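# Move the skirt from its hanger into the basket

## Task

Remove the skirt from the hanger and set it down inside the basket by lowering it, not dropping it. If the skirt, or a third or more of it, falls in from above the rim, the task can fail even while a gripper still holds some of it. The whole skirt must end up inside the basket, and any cloth draped over the rim reduces the result. Put the hanger back on the rail, and leave the rack standing upright at the end.

## Robot and tools

ROBOT. Two arms, left_arm and right_arm, each with six revolute joints and a two-finger gripper. The names are not image sides. Scene frame: origin at table-top height, midway between the nominal bases, +x out over the table, +z up, left_arm on the +y side. Calibrated bases: left_arm at (-0.032, +0.234, +0.016) m, right_arm at (+0.035, -0.365, +0.026) m, both turned only slightly about z. A camera stand is fixed to the floor behind the arms.

JOINT ROW. Every motion command is a row of 14 numbers covering both arms, even if one arm stays still. The first 7 are left_arm and the last 7 are right_arm. Each block is waist, shoulder, elbow, wrist pitch, wrist yaw, wrist roll, then gripper opening. The six joint values are absolute target angles in radians, in the same form that Joint positions prints, not offsets. Stated ranges: waist -2.618 to 3.054, shoulder 0.000 to 3.142, elbow 0.000 to 3.142, wrist pitch -1.571 to 1.571, wrist yaw -1.571 to 1.571, wrist roll -2.094 to 2.094. True ends can differ by up to 0.059. A target more than 0.059 past a stated end, and farther out than the current angle, is refused. Targets past the real end are clipped, and the result then says "joint sent to its limit". Opening runs from -1 (closed) to +1 (fully open, pad gap 0.094 m), and it is absolute. To keep a gripper unchanged, resend its current command, because 0 means half open. To hold a joint still, resend its "Joint targets" value. Each step, a joint's target is kept within 0.339 rad of its measured angle for waist, shoulder and elbow, and within 2.2 rad for the wrist joints. If an arm's targets would move its hand more than 200 mm, they are scaled back.

TOOLS.
- execute_actions(actions, cameras): actions is a list of actions. Each action is a table of up to 15 rows, one row per 1/30 s step, and a short table repeats its last row to fill 15 steps. Images appear only when actions is empty or when cameras lists names ("all" for every camera, [] for none). An empty list also reports the scene number and fields that are normally omitted.
- move(target, speed, blend, opening_speed, grip_force, blocking, cameras): sends all joints along joint-space paths to one row or to a list of up to 15 rows, sharing at most 10 s. speed is in rad/s for the joint with the farthest to go, from 0.01 to 12.57, default 0.5. blend, in rad, rounds off intermediate targets, and 0 stops at each one. opening_speed, 0.2 or more per second on the -1..1 scale, makes the fingers close gradually. grip_force, 10 to 50 N per pad, is one value or one per arm and stays set. Lower forces close slowly. blocking=false returns after about 0.5 s while the move continues, and a new move takes over. Paths do not avoid obstacles or the other arm. The hand sweeps along curves, and parts far from a joint move fast. The result ends with a "move:" line: done, off_target (resting more than 0.035 rad from target), moving, held (a check withheld steps or stopped the path), or fault, plus limits=held when applicable.
- wait(seconds 0 to 10): lets time pass with the last commands held. A running move continues.
- stop(): brakes the current move to rest. Faster moves need more distance to stop.
- zoom_image(camera, region [x0,y0,x1,y1] in pixels, at most 504x504): enlarges part of a camera's most recent image.
- finished_scene(scene): ends the current scene, given by its integer number. This is final, so first confirm the goal holds without the robot.

RESULTS. Joint positions and velocities are listed per arm in joint order (rad, rad/s), then the pad gap (m). "within noise" means at rest. end_effector_position (m) and quat_wxyz are in that arm's own base frame. The point lies between the pads about 1 cm behind the tips, and can be a few cm off, more at long reach. The fingers point along the gripper's +z and close along its y. Joint targets shows what is being driven now. "joint command not followed" means the clearance check altered some steps. grip_measured uses the opening scale and reads up to about 2.5 mm wide when empty. Joint torques are in joint order, include gravity, are offset and noisy, and wrap at ±28 N m for joints 1-3. Step readings appear only for execute_actions calls.

GRIPPING. Fingers go where grip_measured would equal your command. Squeeze grows about 1 N per 0.001 below first contact and jumps to the force limit, about 50-64 N, around 20 N. For cloth, close gently with opening_speed, and open well above grip_measured to release.

CAMERAS. cam_head_left, cam_head_right, cam_high, cam_low, cam_left_wrist, cam_right_wrist, each 672x504. The fixed cameras are given in the scene frame, and each wrist camera in its arm's base frame. The calibration is approximate, and wrist images can lag during motion.

AVOID. Do not drop or release the skirt above the basket rim; lower it inside. Never let anything leave the table or be left off it. Avoid fast or hard contact with the rack, the table or fixed things, which can fail the scene. Do not let the arms strike or press each other, and never close one gripper on the other's fingers. Avoid knocking the rack over. Loose objects may get brief pushes. Arm stops cost. Holding loads, reaching far out or pushing against limits heats motors: MOTOR HOT appears at 75 °C, a fault at 90 °C folds that arm and takes it out of use, and at 100 °C it goes limp. The scene keeps running while you think, and any move in progress continues.

Each tool is called after "Request:" as name(argument=value, ...), one argument or row to a line, values as JSON.

## Session

Request:
execute_actions(
  actions=[],
)

Scene clock: 0.00 s.
left_arm: end_effector_position=(+0.2451, -0.2393, +0.4719) grip_measured=-0.842 end_effector_quat_wxyz=(+0.521, +0.278, +0.787, -0.179) | right_arm: end_effector_position=(+0.3838, +0.0010, +0.4071) grip_measured=+1.000 end_effector_quat_wxyz=(+0.707, +0.000, +0.707, +0.000)
Joint positions: left_arm=[-0.875 1.323 1.974 -1.062 -0.188 -0.072 0.007] | right_arm=[0 1.047 1.047 0 0 0 0.094]
Joint velocities: within noise
Joint torques (N m): no reading
Motor temperatures (°C): left_arm=[26 27 33 31 23 26 24] | right_arm=[27 25 29 25 23 24 25]
Heat: left arm: 33 °C; right arm: 29 °C.
Joint targets: left_arm=[-0.875 1.315 1.986 -1.023 -0.190 -0.073] | right_arm=[0.000 1.040 1.058 0.004 0.000 0.000]
Tool commands: left_gripper/opening=-1.0 right_gripper/opening=+1.0
camera_calibration:
cam_left_wrist: T_world_to_cam=[[-0.626239, -0.779604, -0.00642835, -0.029052], [-0.584981, 0.475321, -0.657166, 0.6028], [0.515385, -0.407783, -0.753718, 0.217845], [0, 0, 0, 1]] pos_world=[0.222159, -0.220339, 0.560147]

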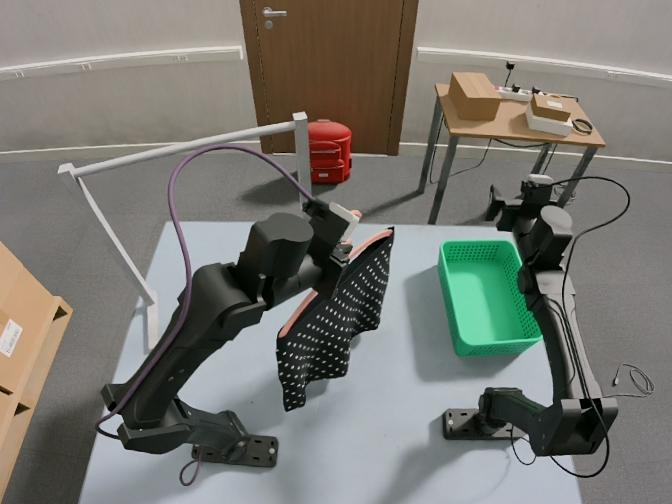

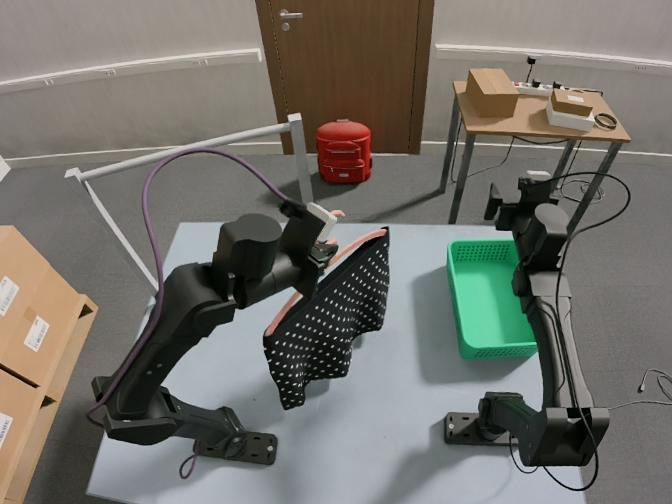

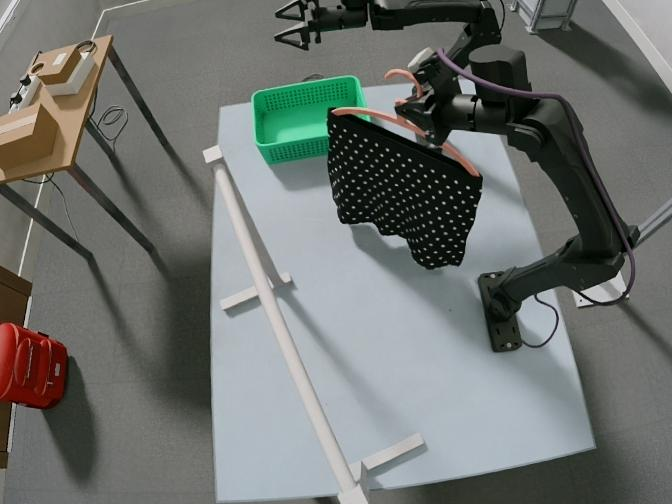

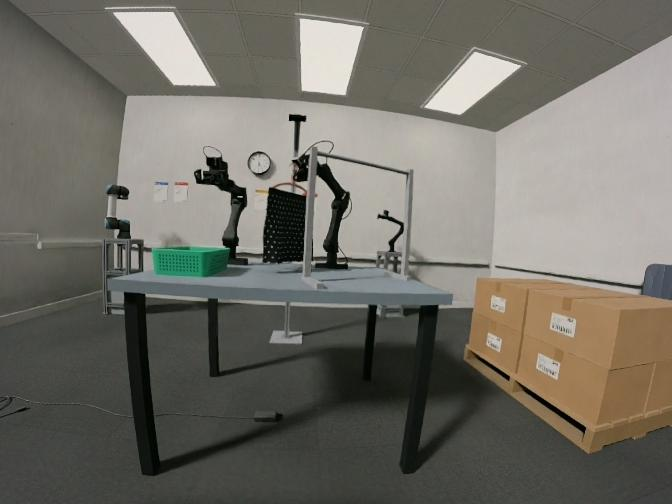

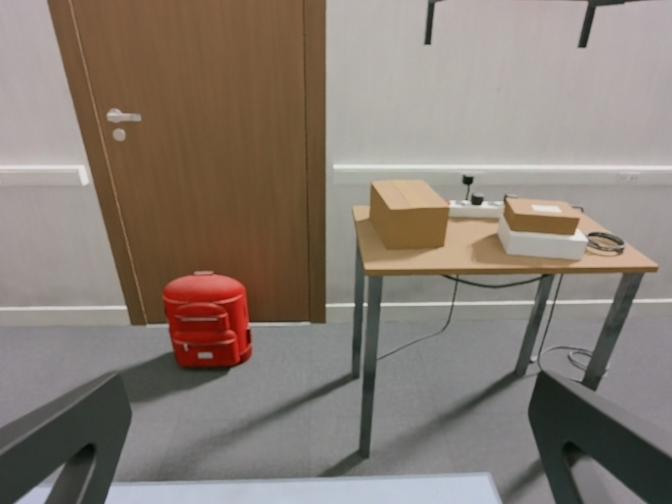

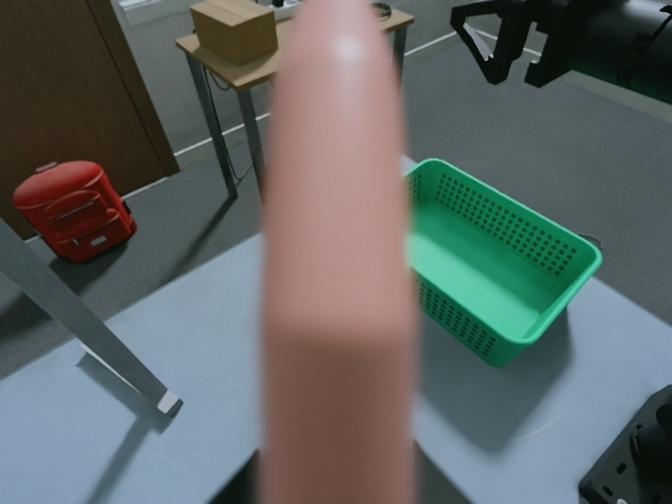

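Request:
move(
  target=[-0.047,1.343,1.363,-0.02,1.473,0,-1,-0.051,1.096,0.96,0.136,-1.5,0,0.5],
  speed=0.7,
  cameras=["all"],
)

Request:
zoom_image(
  camera="cam_left_wrist",
  region=[100, 150, 400, 450],
)

Request:
zoom_image(
  camera="cam_head_left",
  region=[200, 160, 500, 400],
)

Scene clock: 16.53 s.
left_arm: end_effector_position=(+0.2842, -0.1928, +0.4405) grip_measured=-0.842 end_effector_quat_wxyz=(+0.508, +0.479, +0.521, -0.490) | right_arm: end_effector_position=(+0.2399, +0.1710, +0.3845) grip_measured=+0.502 end_effector_quat_wxyz=(+0.531, -0.471, +0.527, +0.467)
Joint positions: left_arm=[-0.05 1.341 1.368 -0.046 1.46 -0.005 0.007] | right_arm=[-0.041 1.09 0.974 0.124 -1.492 0 0.071]
Joint torques (N m): left_arm=[0.39 -4.55 6.98 1.64 0.13 0] | right_arm=[-0.9 -2.18 5.53 1.3 -0.1 0.01]
Motor temperatures (°C): left_arm=[26 27 34 36 23 26 25] | right_arm=[27 25 31 28 23 24 25]
Heat: left arm: 36 °C; right arm: 31 °C.
Joint targets: left_arm=[-0.047 1.343 1.363 -0.020 1.473 0.000] | right_arm=[-0.051 1.096 0.960 0.136 -1.500 0.000]
move: done
camera_calibration:
cam_left_wrist: T_world_to_cam=[[-0.998085, -0.0568783, 0.0243288, 0.26289], [-0.046726, 0.43539, -0.899028, 0.52871], [0.0405426, -0.898443, -0.437214, 0.0939052], [0, 0, 0, 1]] pos_world=[0.283283, -0.130874, 0.509986]
cam_right_wrist: T_world_to_cam=[[0.993801, -0.109151, 0.0211262, -0.229444], [-0.0287834, -0.436152, -0.899413, 0.462973], [0.107386, 0.893229, -0.436589, 0.0810828], [0, 0, 0, 1]] pos_world=[0.23264, 0.104457, 0.456651]

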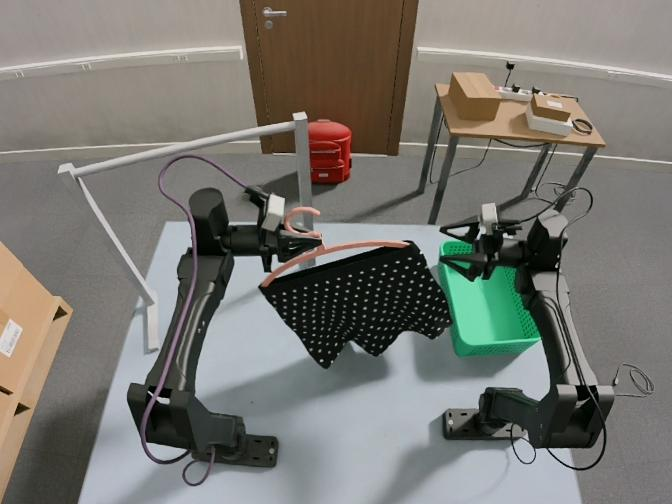

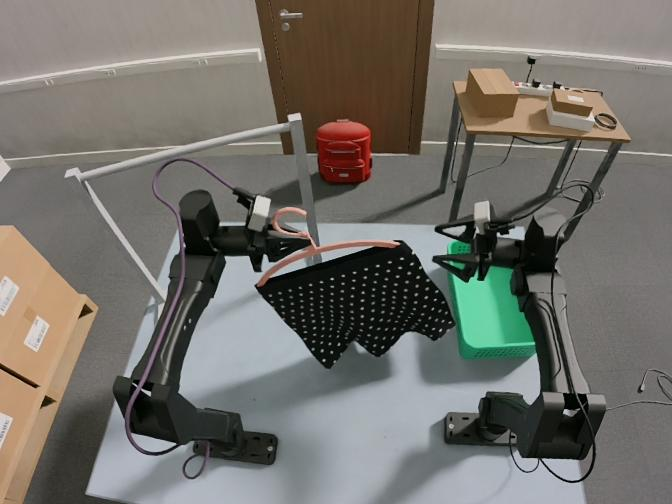

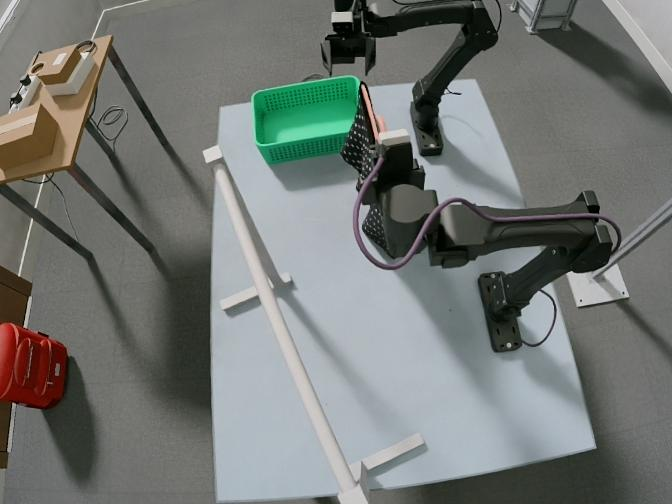

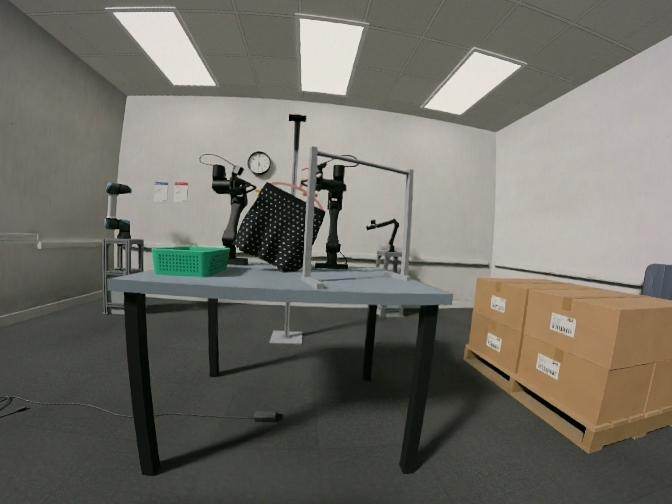

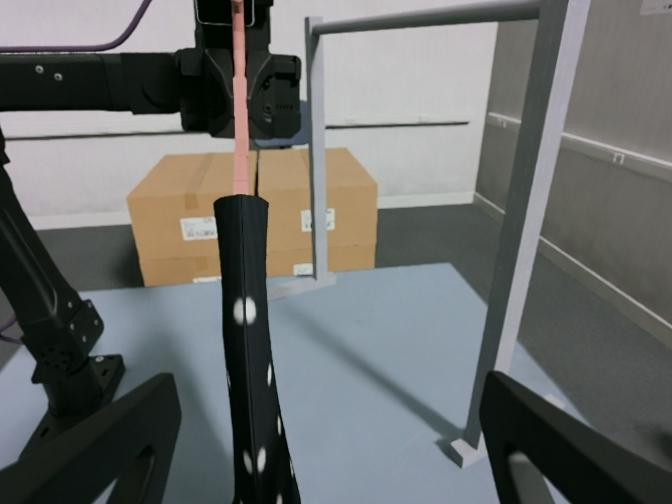

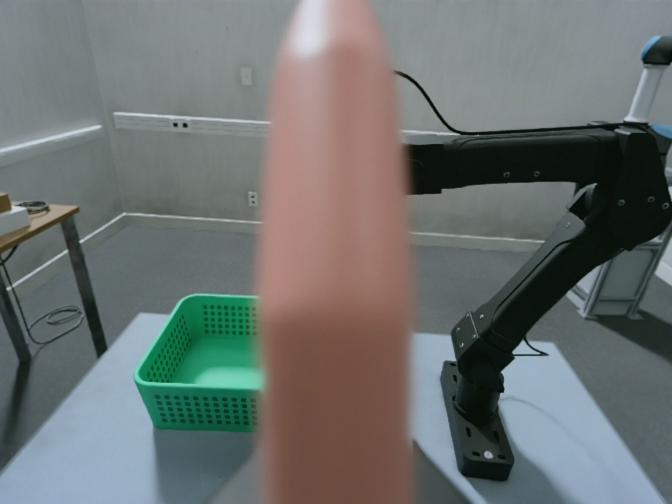

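Scaled by 1.680.

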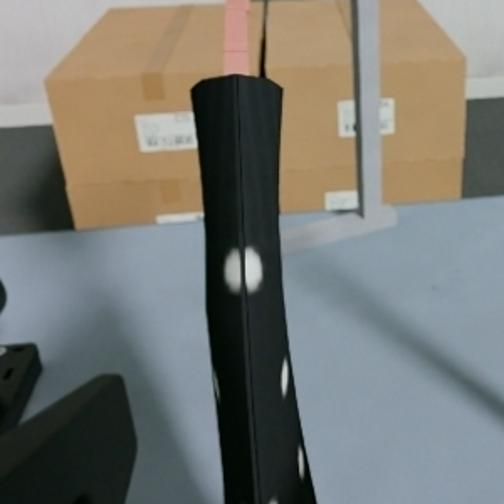

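Scaled by 1.680.

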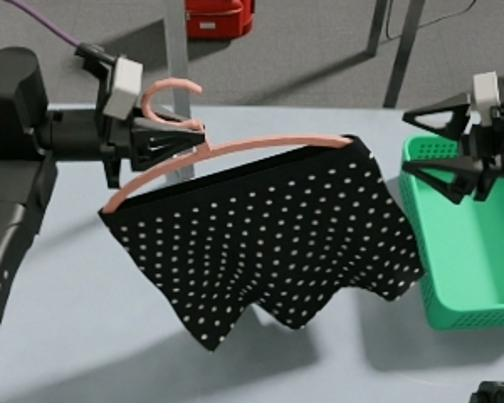

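Request:
move(
  target=[
    [-0.047,1.343,1.363,-0.02,1.473,0,-1,0.4308,1.1995,0.9195,0.28,-1.227,0,0.5],
    [-0.047,1.343,1.363,-0.02,1.473,0,-1,0.4308,1.1995,0.9195,0.28,-1.227,0,-1],
  ],
  speed=0.4,
  opening_speed=1.0,
  cameras=["cam_left_wrist","cam_head_left"],
)

Request:
zoom_image(
  camera="cam_head_left",
  region=[200, 160, 500, 400],
)

Scene clock: 28.67 s.
left_arm: end_effector_position=(+0.2828, -0.1928, +0.4411) grip_measured=-0.842 end_effector_quat_wxyz=(+0.511, +0.486, +0.515, -0.488) | right_arm: end_effector_position=(+0.2088, +0.2812, +0.3602) grip_measured=-0.930 end_effector_quat_wxyz=(+0.481, -0.519, +0.478, +0.519)
Joint positions: left_arm=[-0.05 1.341 1.368 -0.039 1.468 0.007 0.007] | right_arm=[0.423 1.193 0.933 0.268 -1.228 0.005 0.003]
Joint torques (N m): left_arm=[0.32 -4.52 6.98 1.59 0.04 -0.14] | right_arm=[0.58 -3.3 5.74 1.48 -0.04 -0.09]
Heat: left arm: 36 °C; right arm: 31 °C.
Joint targets: left_arm=[-0.047 1.343 1.363 -0.020 1.473 0.000] | right_arm=[0.431 1.199 0.919 0.280 -1.227 0.000]
move: done
camera_calibration:
cam_left_wrist: T_world_to_cam=[[-0.998771, -0.0491835, 0.00607349, 0.271318], [-0.0269335, 0.43585, -0.899616, 0.523978], [0.0415991, -0.898674, -0.436639, 0.0936327], [0, 0, 0, 1]] pos_world=[0.281203, -0.130886, 0.510615]
Images, in order (width x height): cam_head_left 672x504, cam_left_wrist 672x504.

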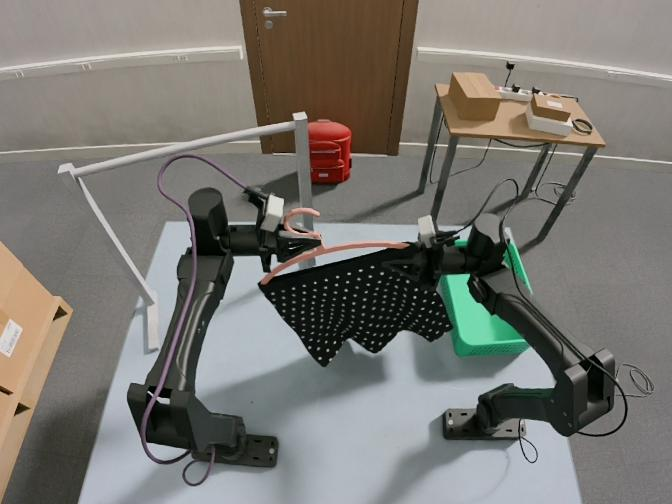

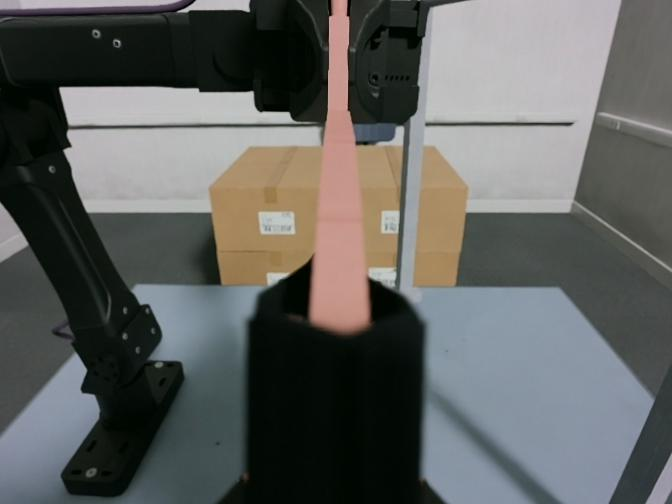

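Scaled by 1.680.

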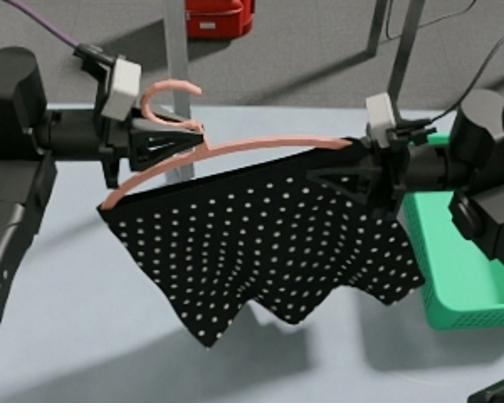

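Request:
move(
  target=[0.02,1.393,1.57,-0.177,1.52,0,-1,0.26,1.205,0.598,0.607,-1.4,0,-1],
  speed=0.15,
  cameras=["cam_left_wrist","cam_head_left"],
)

Request:
zoom_image(
  camera="cam_head_left",
  region=[200, 160, 500, 400],
)

Scene clock: 35.37 s.
left_arm: end_effector_position=(+0.2988, -0.2061, +0.4211) grip_measured=-0.833 end_effector_quat_wxyz=(+0.464, +0.468, +0.542, -0.522) | right_arm: end_effector_position=(+0.2112, +0.2641, +0.3172) grip_measured=-0.921 end_effector_quat_wxyz=(+0.515, -0.508, +0.463, +0.512)
Joint positions: left_arm=[-0.09 1.435 1.442 -0.24 1.463 0.1 0.008] | right_arm=[0.363 1.193 0.678 0.685 -1.247 0.113 0.004]
Joint torques (N m): left_arm=[10.82 -9.09 18.96 2.05 0.66 -1.22] | right_arm=[-8.42 -2.8 -0.17 0.51 -1.5 -1.15]
Heat: left arm: 37 °C; right arm: 31 °C.
Joint targets: left_arm=[0.020 1.393 1.570 -0.177 1.520 0.000] | right_arm=[0.260 1.205 0.598 0.607 -1.400 0.000]
move: off_target (left_arm, right_arm); left_arm: the elbow is farthest, 0.128 rad from its target; right_arm: the wrist yaw is farthest, 0.153 rad from its target
camera_calibration:
cam_left_wrist: T_world_to_cam=[[-0.991208, -0.0147521, 0.131491, 0.238738], [-0.123714, 0.455785, -0.88145, 0.537591], [-0.0469285, -0.889968, -0.453603, 0.107647], [0, 0, 0, 1]] pos_world=[0.308198, -0.145702, 0.491297]
Images, in order (width x height): cam_head_left 672x504, cam_left_wrist 672x504.

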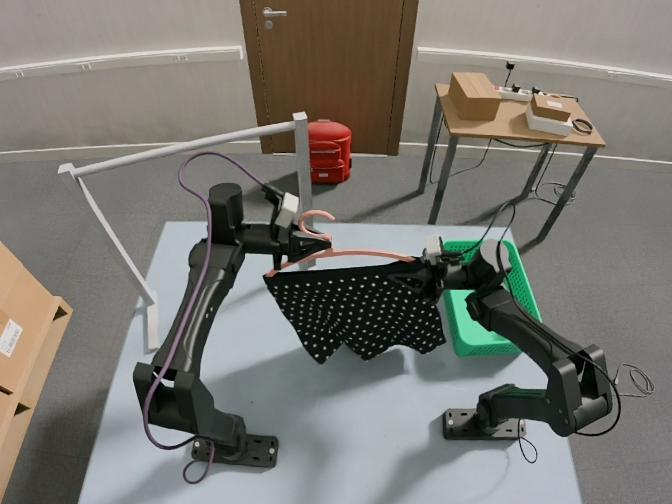

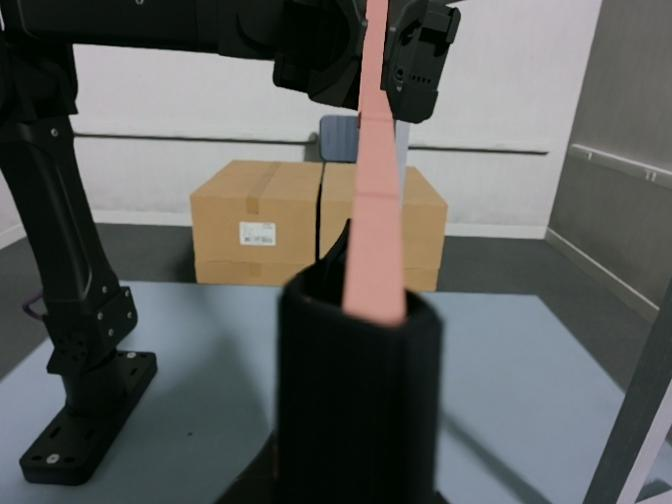

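Scaled by 1.680.

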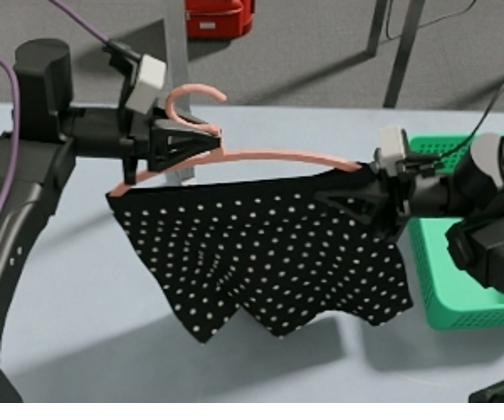

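Request:
move(
  target=[0.02,1.43,1.75,-0.32,1.52,0,-1,0.26,1.42,0.418,1.0,-1.4,0,-1],
  speed=0.12,
  cameras=["cam_left_wrist","cam_head_left"],
)

Request:
zoom_image(
  camera="cam_head_left",
  region=[200, 160, 500, 400],
)

Scene clock: 40.20 s.
left_arm: end_effector_position=(+0.3189, -0.1997, +0.4322) grip_measured=-0.825 end_effector_quat_wxyz=(+0.439, +0.411, +0.601, -0.526) | right_arm: end_effector_position=(+0.2327, +0.2561, +0.2722) grip_measured=-0.905 end_effector_quat_wxyz=(+0.579, -0.510, +0.433, +0.466)
Joint positions: left_arm=[-0.071 1.492 1.6 -0.461 1.393 0.073 0.008] | right_arm=[0.32 1.369 0.517 1.155 -1.211 0.095 0.004]
Joint torques (N m): left_arm=[8.95 -11.25 20.82 2.87 1.4 -0.91] | right_arm=[-4.96 0.06 -2.96 -0.42 -1.79 -1.02]
Motor temperatures (°C): left_arm=[28 28 43 36 24 26 26] | right_arm=[28 25 30 28 24 25 25]
Heat: left arm: 43 °C; right arm: 30 °C.
Joint targets: left_arm=[0.020 1.430 1.750 -0.320 1.520 0.000] | right_arm=[0.260 1.420 0.418 1.000 -1.400 0.000]
move: off_target (left_arm, right_arm); left_arm: the elbow is farthest, 0.150 rad from its target; right_arm: the wrist yaw is farthest, 0.189 rad from its target
camera_calibration:
cam_left_wrist: T_world_to_cam=[[-0.956413, -0.105877, 0.272147, 0.167244], [-0.289657, 0.462217, -0.838126, 0.582421], [-0.0370522, -0.880424, -0.472738, 0.126375], [0, 0, 0, 1]] pos_world=[0.333339, -0.140234, 0.50237]
Images, in order (width x height): cam_head_left 672x504, cam_left_wrist 672x504.

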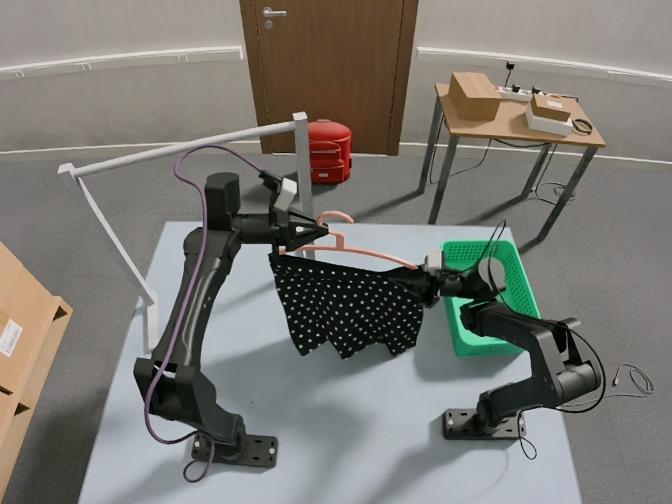

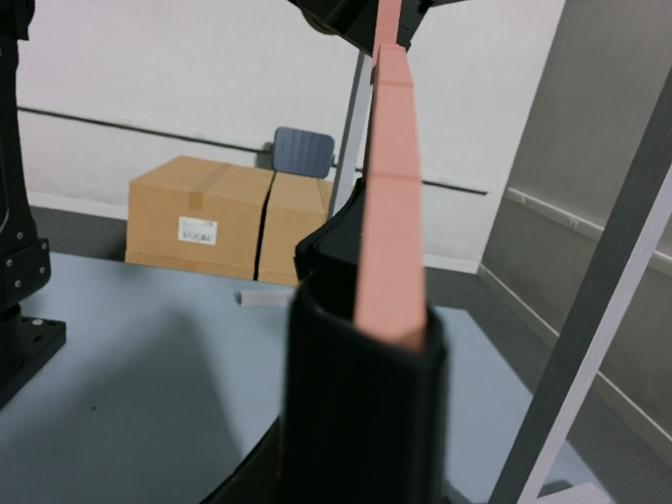

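Scaled by 1.680.

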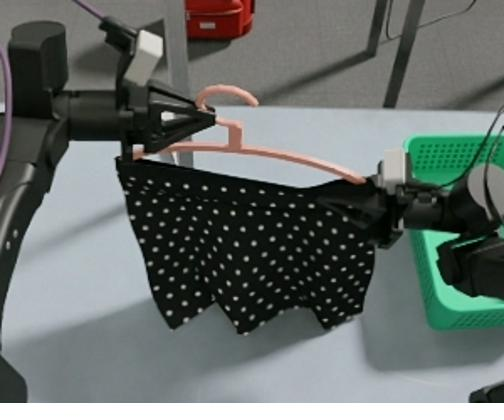

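Request:
move(
  target=[-0.03,1.43,1.76,-0.33,1.47,0,-1,0.34,1.55,0.37,1.18,-1.3,0,-1],
  speed=0.12,
  cameras=["cam_left_wrist","cam_head_left"],
)

Request:
zoom_image(
  camera="cam_head_left",
  region=[200, 160, 500, 400],
)

Scene clock: 53.23 s.
left_arm: end_effector_position=(+0.3257, -0.2017, +0.4282) grip_measured=-0.825 end_effector_quat_wxyz=(+0.442, +0.398, +0.620, -0.511) | right_arm: end_effector_position=(+0.2394, +0.2659, +0.2549) grip_measured=-0.903 end_effector_quat_wxyz=(+0.609, -0.493, +0.425, +0.453)
Joint positions: left_arm=[-0.083 1.492 1.607 -0.488 1.33 0.076 0.008] | right_arm=[0.366 1.49 0.464 1.374 -1.109 0.095 0.005]
Joint torques (N m): left_arm=[5.18 -11.3 21.05 3.07 1.54 -0.95] | right_arm=[-2.07 0.43 -3.14 -0.84 -1.81 -1.01]
Motor temperatures (°C): left_arm=[29 29 60 40 26 26 26] | right_arm=[28 25 30 27 26 25 26]
Heat: left arm: 60 °C; right arm: 30 °C.
Joint targets: left_arm=[-0.030 1.430 1.760 -0.330 1.470 0.000] | right_arm=[0.340 1.550 0.370 1.180 -1.300 0.000]
move: off_target (left_arm, right_arm); left_arm: the wrist pitch is farthest, 0.158 rad from its target; right_arm: the wrist pitch is farthest, 0.194 rad from its target
camera_calibration:
cam_left_wrist: T_world_to_cam=[[-0.946189, -0.157073, 0.282939, 0.156393], [-0.3236, 0.467711, -0.822514, 0.587508], [-0.00313882, -0.869813, -0.493371, 0.122891], [0, 0, 0, 1]] pos_world=[0.33848, -0.143326, 0.499615]
Images, in order (width x height): cam_head_left 672x504, cam_left_wrist 672x504.

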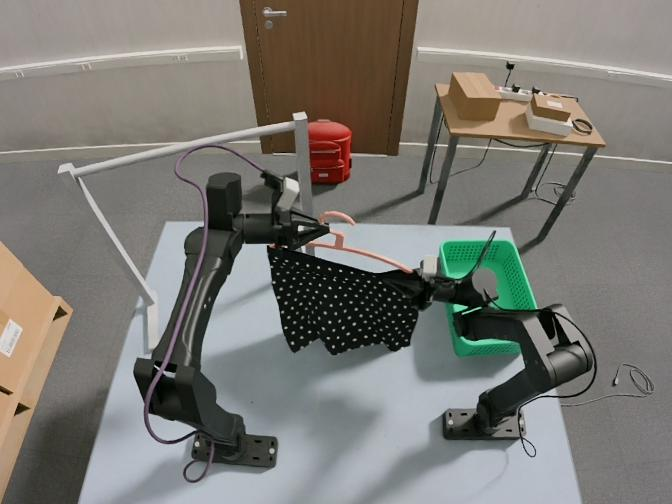

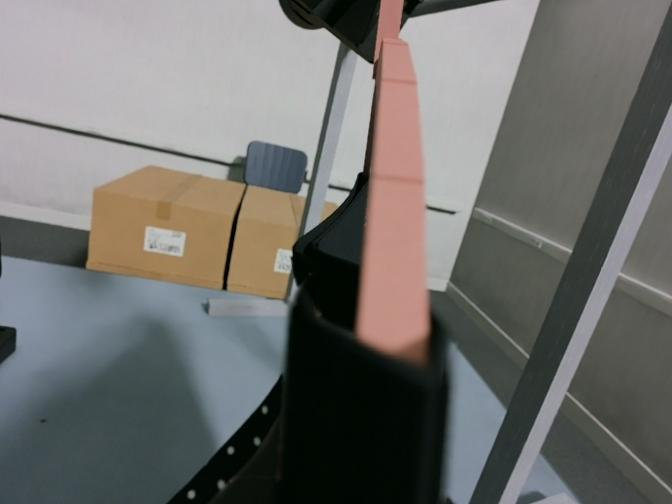

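Scaled by 1.680.

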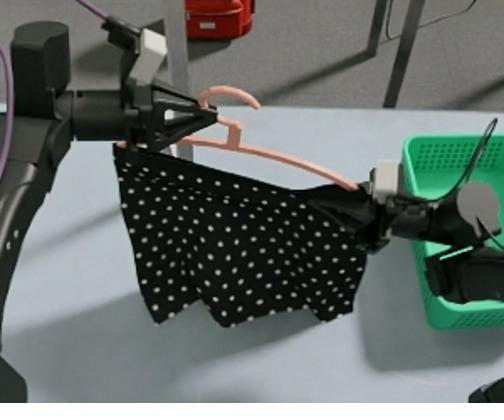

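Request:
move(
  target=[-0.06,1.44,1.62,-0.4,1.4,0.03,-1,0.38,1.42,0.65,0.95,-1.2,0.03,-1],
  speed=0.4,
  cameras=["cam_left_wrist","cam_head_left","cam_head_right"],
)

Request:
zoom_image(
  camera="cam_head_left",
  region=[240, 160, 440, 360],
)

Scene clock: 57.13 s.
left_arm: end_effector_position=(+0.3362, -0.1919, +0.4355) grip_measured=-0.853 end_effector_quat_wxyz=(+0.475, +0.403, +0.612, -0.487) | right_arm: end_effector_position=(+0.2542, +0.2760, +0.2810) grip_measured=-0.912 end_effector_quat_wxyz=(+0.565, -0.499, +0.453, +0.476)
Joint positions: left_arm=[-0.054 1.491 1.607 -0.416 1.315 0.076 0.007] | right_arm=[0.368 1.426 0.638 1.018 -1.156 0.078 0.004]
Joint torques (N m): left_arm=[-0.54 -10.29 8.46 1.67 0.96 -0.58] | right_arm=[0.88 -5.96 7.25 0.59 -0.36 -0.48]
Motor temperatures (°C): left_arm=[28 30 60 40 26 26 26] | right_arm=[27 25 30 27 26 25 26]
Heat: left arm: 60 °C; right arm: 30 °C.
Joint targets: left_arm=[-0.060 1.440 1.620 -0.400 1.400 0.030] | right_arm=[0.380 1.420 0.650 0.950 -1.200 0.030]
move: off_target (left_arm, right_arm); left_arm: the wrist yaw is farthest, 0.085 rad from its target; right_arm: the wrist pitch is farthest, 0.068 rad from its target
camera_calibration:
cam_left_wrist: T_world_to_cam=[[-0.95675, -0.197638, 0.213467, 0.191794], [-0.282394, 0.454709, -0.844685, 0.585595], [0.0698767, -0.868435, -0.490855, 0.109621], [0, 0, 0, 1]] pos_world=[0.341208, -0.133171, 0.507509]
Images, in order (width x height): cam_head_left 672x504, cam_head_right 672x504, cam_left_wrist 672x504.

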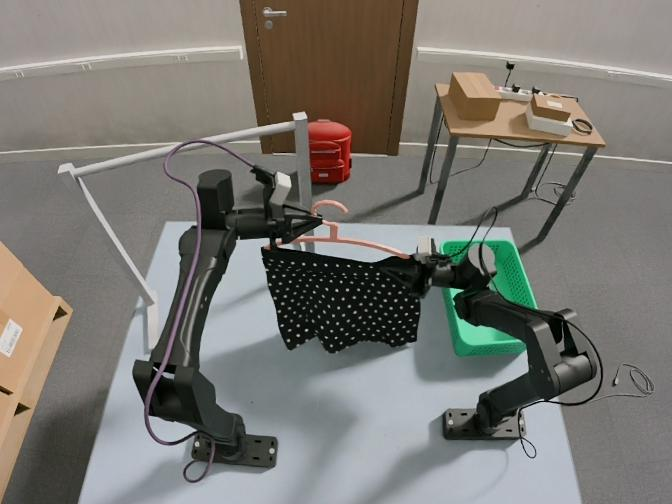

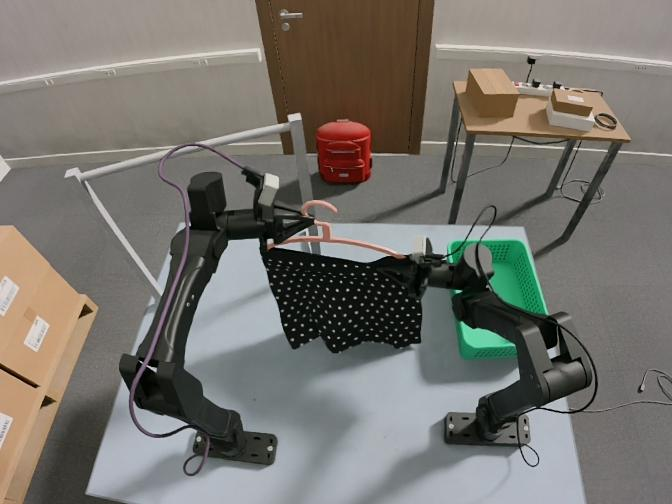

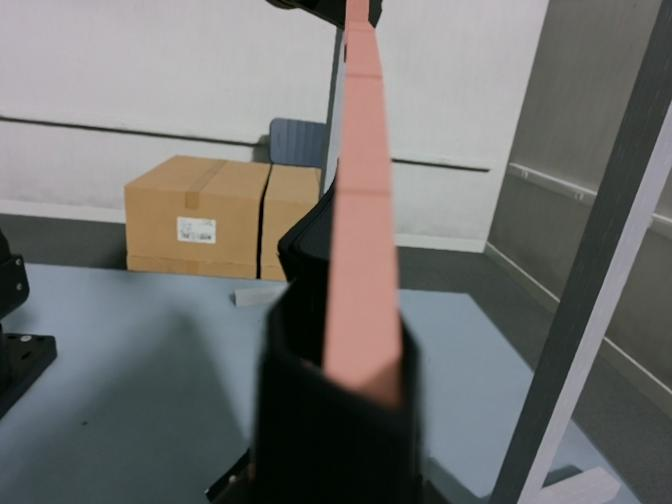

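Scaled by 2.520.

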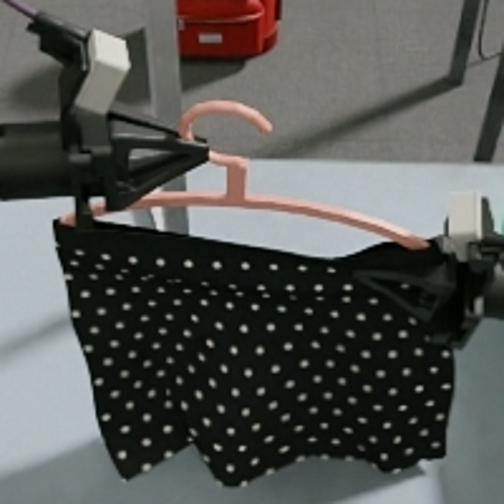

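Request:
move(
  target=[
    [-0.06,1.44,1.62,-0.4,1.34,0.05,-1,0.38,1.42,0.65,0.99,-1.16,0.06,-1],
    [-0.06,1.44,1.62,-0.4,1.34,0.05,-1,0.38,1.42,0.65,0.99,-1.16,0.06,0.5],
    [-0.06,1.44,1.62,-0.4,1.34,0.05,-1,-0.051,1.2,0.85,0.35,-1.5,0,0.5],
    [0.7,1.1625,1.435,-0.2725,1.3,0,-1,0.3,1.423,1.702,-0.279,-1.3,0,0.5],
    [0.7,1.1625,1.435,-0.2725,0.5,0,-1,0.3,1.423,1.702,-0.279,-1.3,0,0.5],
  ],
  speed=[0.5,0.5,0.6,0.5,0.6],
  blend=[0,0,0.05,0.1,0],
  opening_speed=2.0,
  cameras=["all"],
)

Scene clock: 77.60 s.
left_arm: end_effector_position=(+0.3407, +0.1713, +0.4667) grip_measured=-0.859 end_effector_quat_wxyz=(+0.683, -0.080, +0.724, +0.053) | right_arm: end_effector_position=(+0.2541, +0.2591, +0.4993) grip_measured=+0.498 end_effector_quat_wxyz=(+0.489, -0.503, +0.497, +0.510)
Joint positions: left_arm=[0.695 1.188 1.44 -0.322 0.507 0.002 0.007] | right_arm=[0.292 1.414 1.672 -0.264 -1.306 0.01 0.07]
Joint torques (N m): left_arm=[0.57 -5.53 7.01 2.42 -0.06 -0.06] | right_arm=[0.73 -4.31 8.92 1.14 0.04 -0.11]
Motor temperatures (°C): left_arm=[27 30 45 38 25 26 26] | right_arm=[27 25 32 27 24 25 26]
Heat: left arm: 45 °C; right arm: 32 °C.
Joint targets: left_arm=[0.700 1.162 1.435 -0.272 0.500 0.000] | right_arm=[0.300 1.423 1.702 -0.279 -1.300 0.000]
move: off_target (left_arm); left_arm: the wrist pitch is farthest, 0.049 rad from its target
camera_calibration:
cam_left_wrist: T_world_to_cam=[[0.184613, -0.982253, 0.0331314, 0.0908586], [-0.476005, -0.118856, -0.871374, 0.624616], [0.859847, 0.145096, -0.489499, -0.00326374], [0, 0, 0, 1]] pos_world=[0.283353, 0.163959, 0.539667]
cam_right_wrist: T_world_to_cam=[[0.999311, 0.0370756, -0.0019681, -0.264048], [0.0144878, -0.438203, -0.898759, 0.5942], [-0.0341845, 0.898111, -0.438438, 0.0866856], [0, 0, 0, 1]] pos_world=[0.258221, 0.192317, 0.571529]

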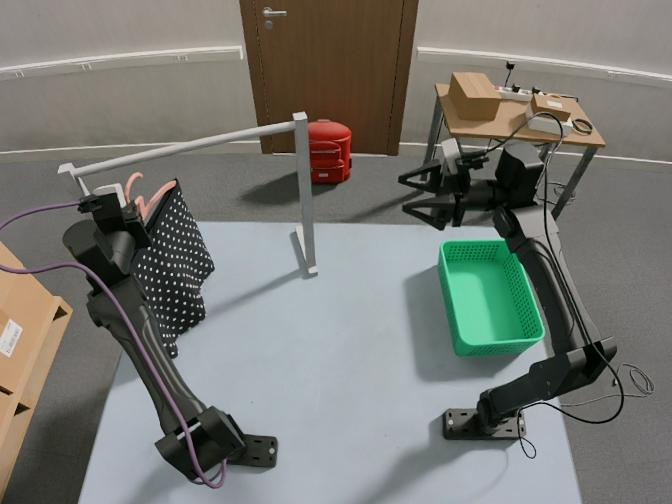

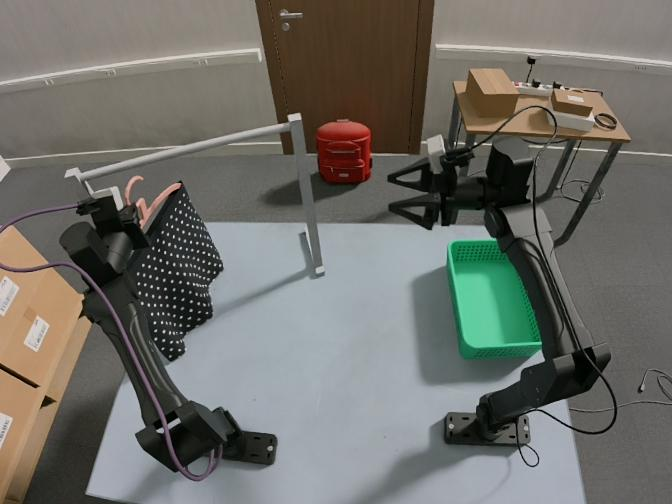

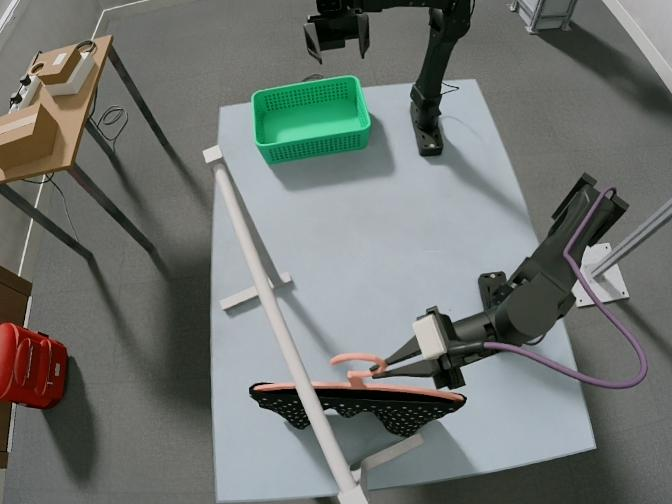

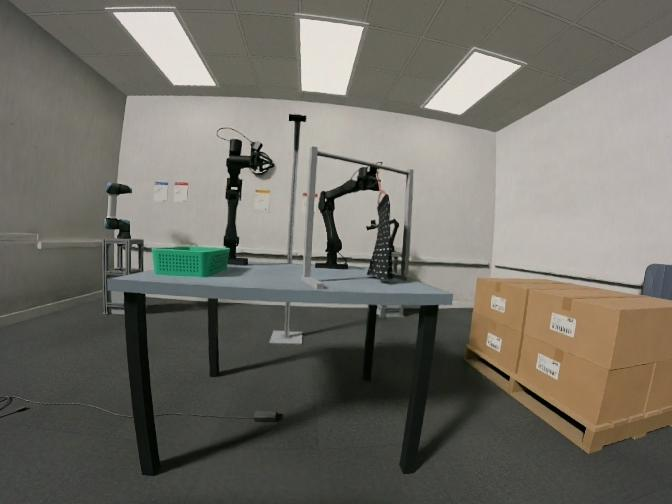

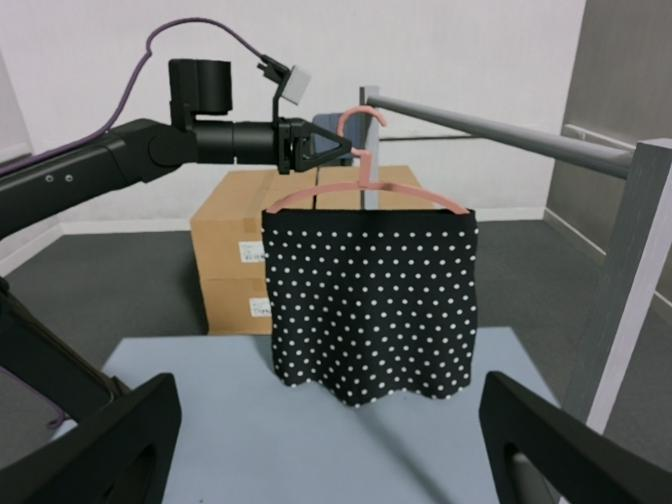

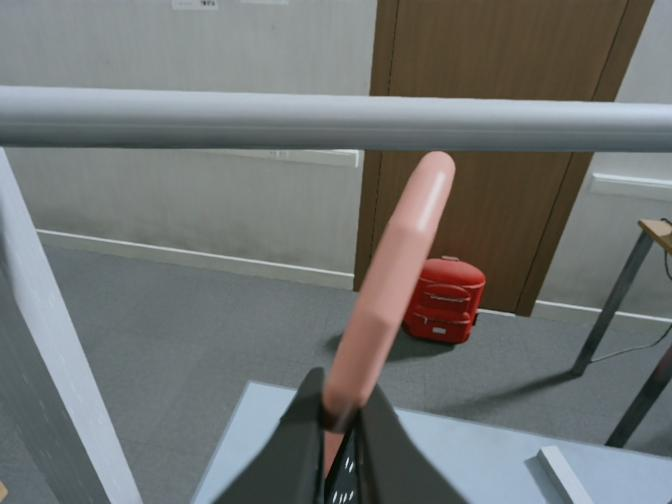

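Request:
zoom_image(
  camera="cam_left_wrist",
  region=[250, 70, 490, 240],
)

Request:
zoom_image(
  camera="cam_high",
  region=[230, 320, 480, 500],
)

Scaled by 2.100.

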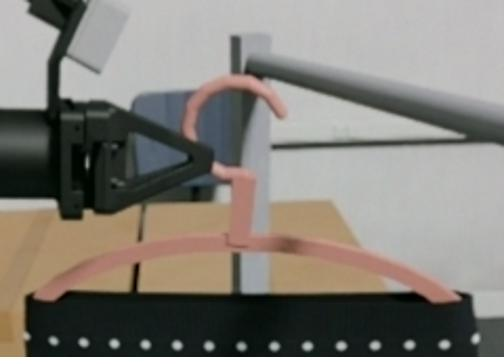

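Scaled by 2.016.

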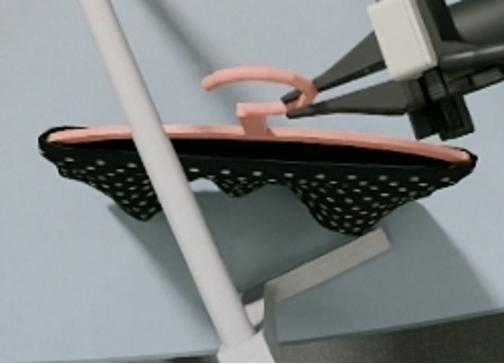

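Request:
move(
  target=[
    [0.23,1.16,1.6,-0.44,-0.14,0,-1,0.3,1.423,1.702,-0.279,-1.3,0,0.5],
    [-0.245,1.291,1.66,-0.369,-0.785,0,-1,0.25,1.423,1.702,-0.279,-1.35,0,0.5],
  ],
  speed=0.45,
  blend=[0.1,0],
  cameras=["cam_left_wrist","cam_high"],
)

Request:
zoom_image(
  camera="cam_left_wrist",
  region=[270, 50, 510, 220],
)

Request:
zoom_image(
  camera="cam_high",
  region=[210, 250, 420, 400],
)

Scene clock: 91.20 s.
left_arm: end_effector_position=(+0.3795, +0.0369, +0.4861) grip_measured=-0.860 end_effector_quat_wxyz=(+0.650, -0.168, +0.713, +0.201) | right_arm: end_effector_position=(+0.2557, +0.2506, +0.4993) grip_measured=+0.498 end_effector_quat_wxyz=(+0.488, -0.504, +0.496, +0.511)
Joint positions: left_arm=[-0.241 1.291 1.612 -0.422 -0.77 -0.002 0.007] | right_arm=[0.259 1.414 1.672 -0.265 -1.343 0.01 0.07]
Joint torques (N m): left_arm=[-0.31 -3.93 11.4 2.36 -0.2 -0.03] | right_arm=[-0.94 -4.36 8.91 1.13 -0.1 -0.11]
Heat: left arm: 42 °C; right arm: 32 °C.
Joint targets: left_arm=[-0.245 1.291 1.660 -0.369 -0.785 0.000] | right_arm=[0.250 1.423 1.702 -0.279 -1.350 0.000]
move: off_target (left_arm); left_arm: the wrist pitch is farthest, 0.053 rad from its target
camera_calibration:
cam_left_wrist: T_world_to_cam=[[0.49829, -0.86432, -0.0682529, -0.123008], [-0.462973, -0.198696, -0.863815, 0.638459], [0.733051, 0.462029, -0.499165, 0.0334334], [0, 0, 0, 1]] pos_world=[0.332375, 0.00509354, 0.559803]
Images, in order (width x height): cam_high 672x504, cam_left_wrist 672x504.

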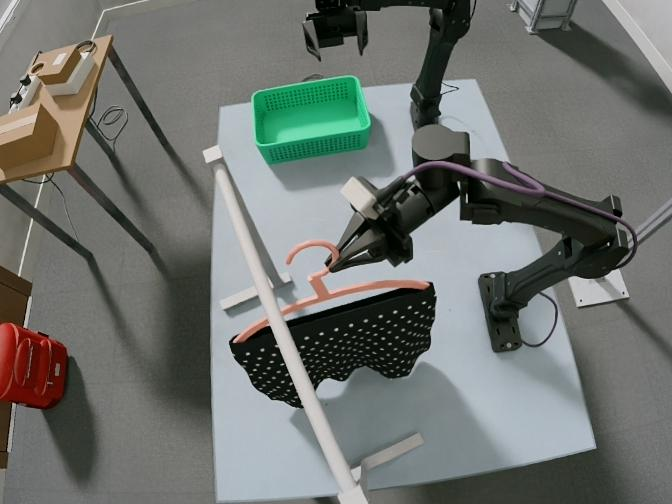

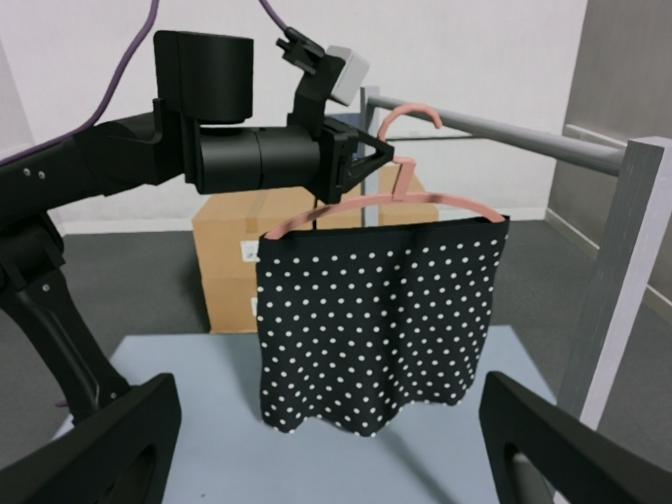

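Scaled by 2.100.

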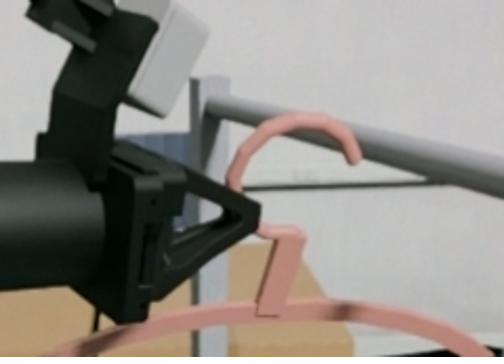

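Scaled by 2.400.

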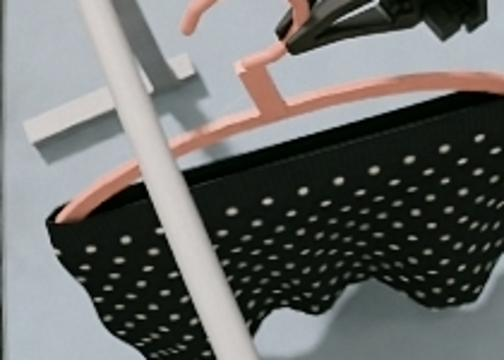

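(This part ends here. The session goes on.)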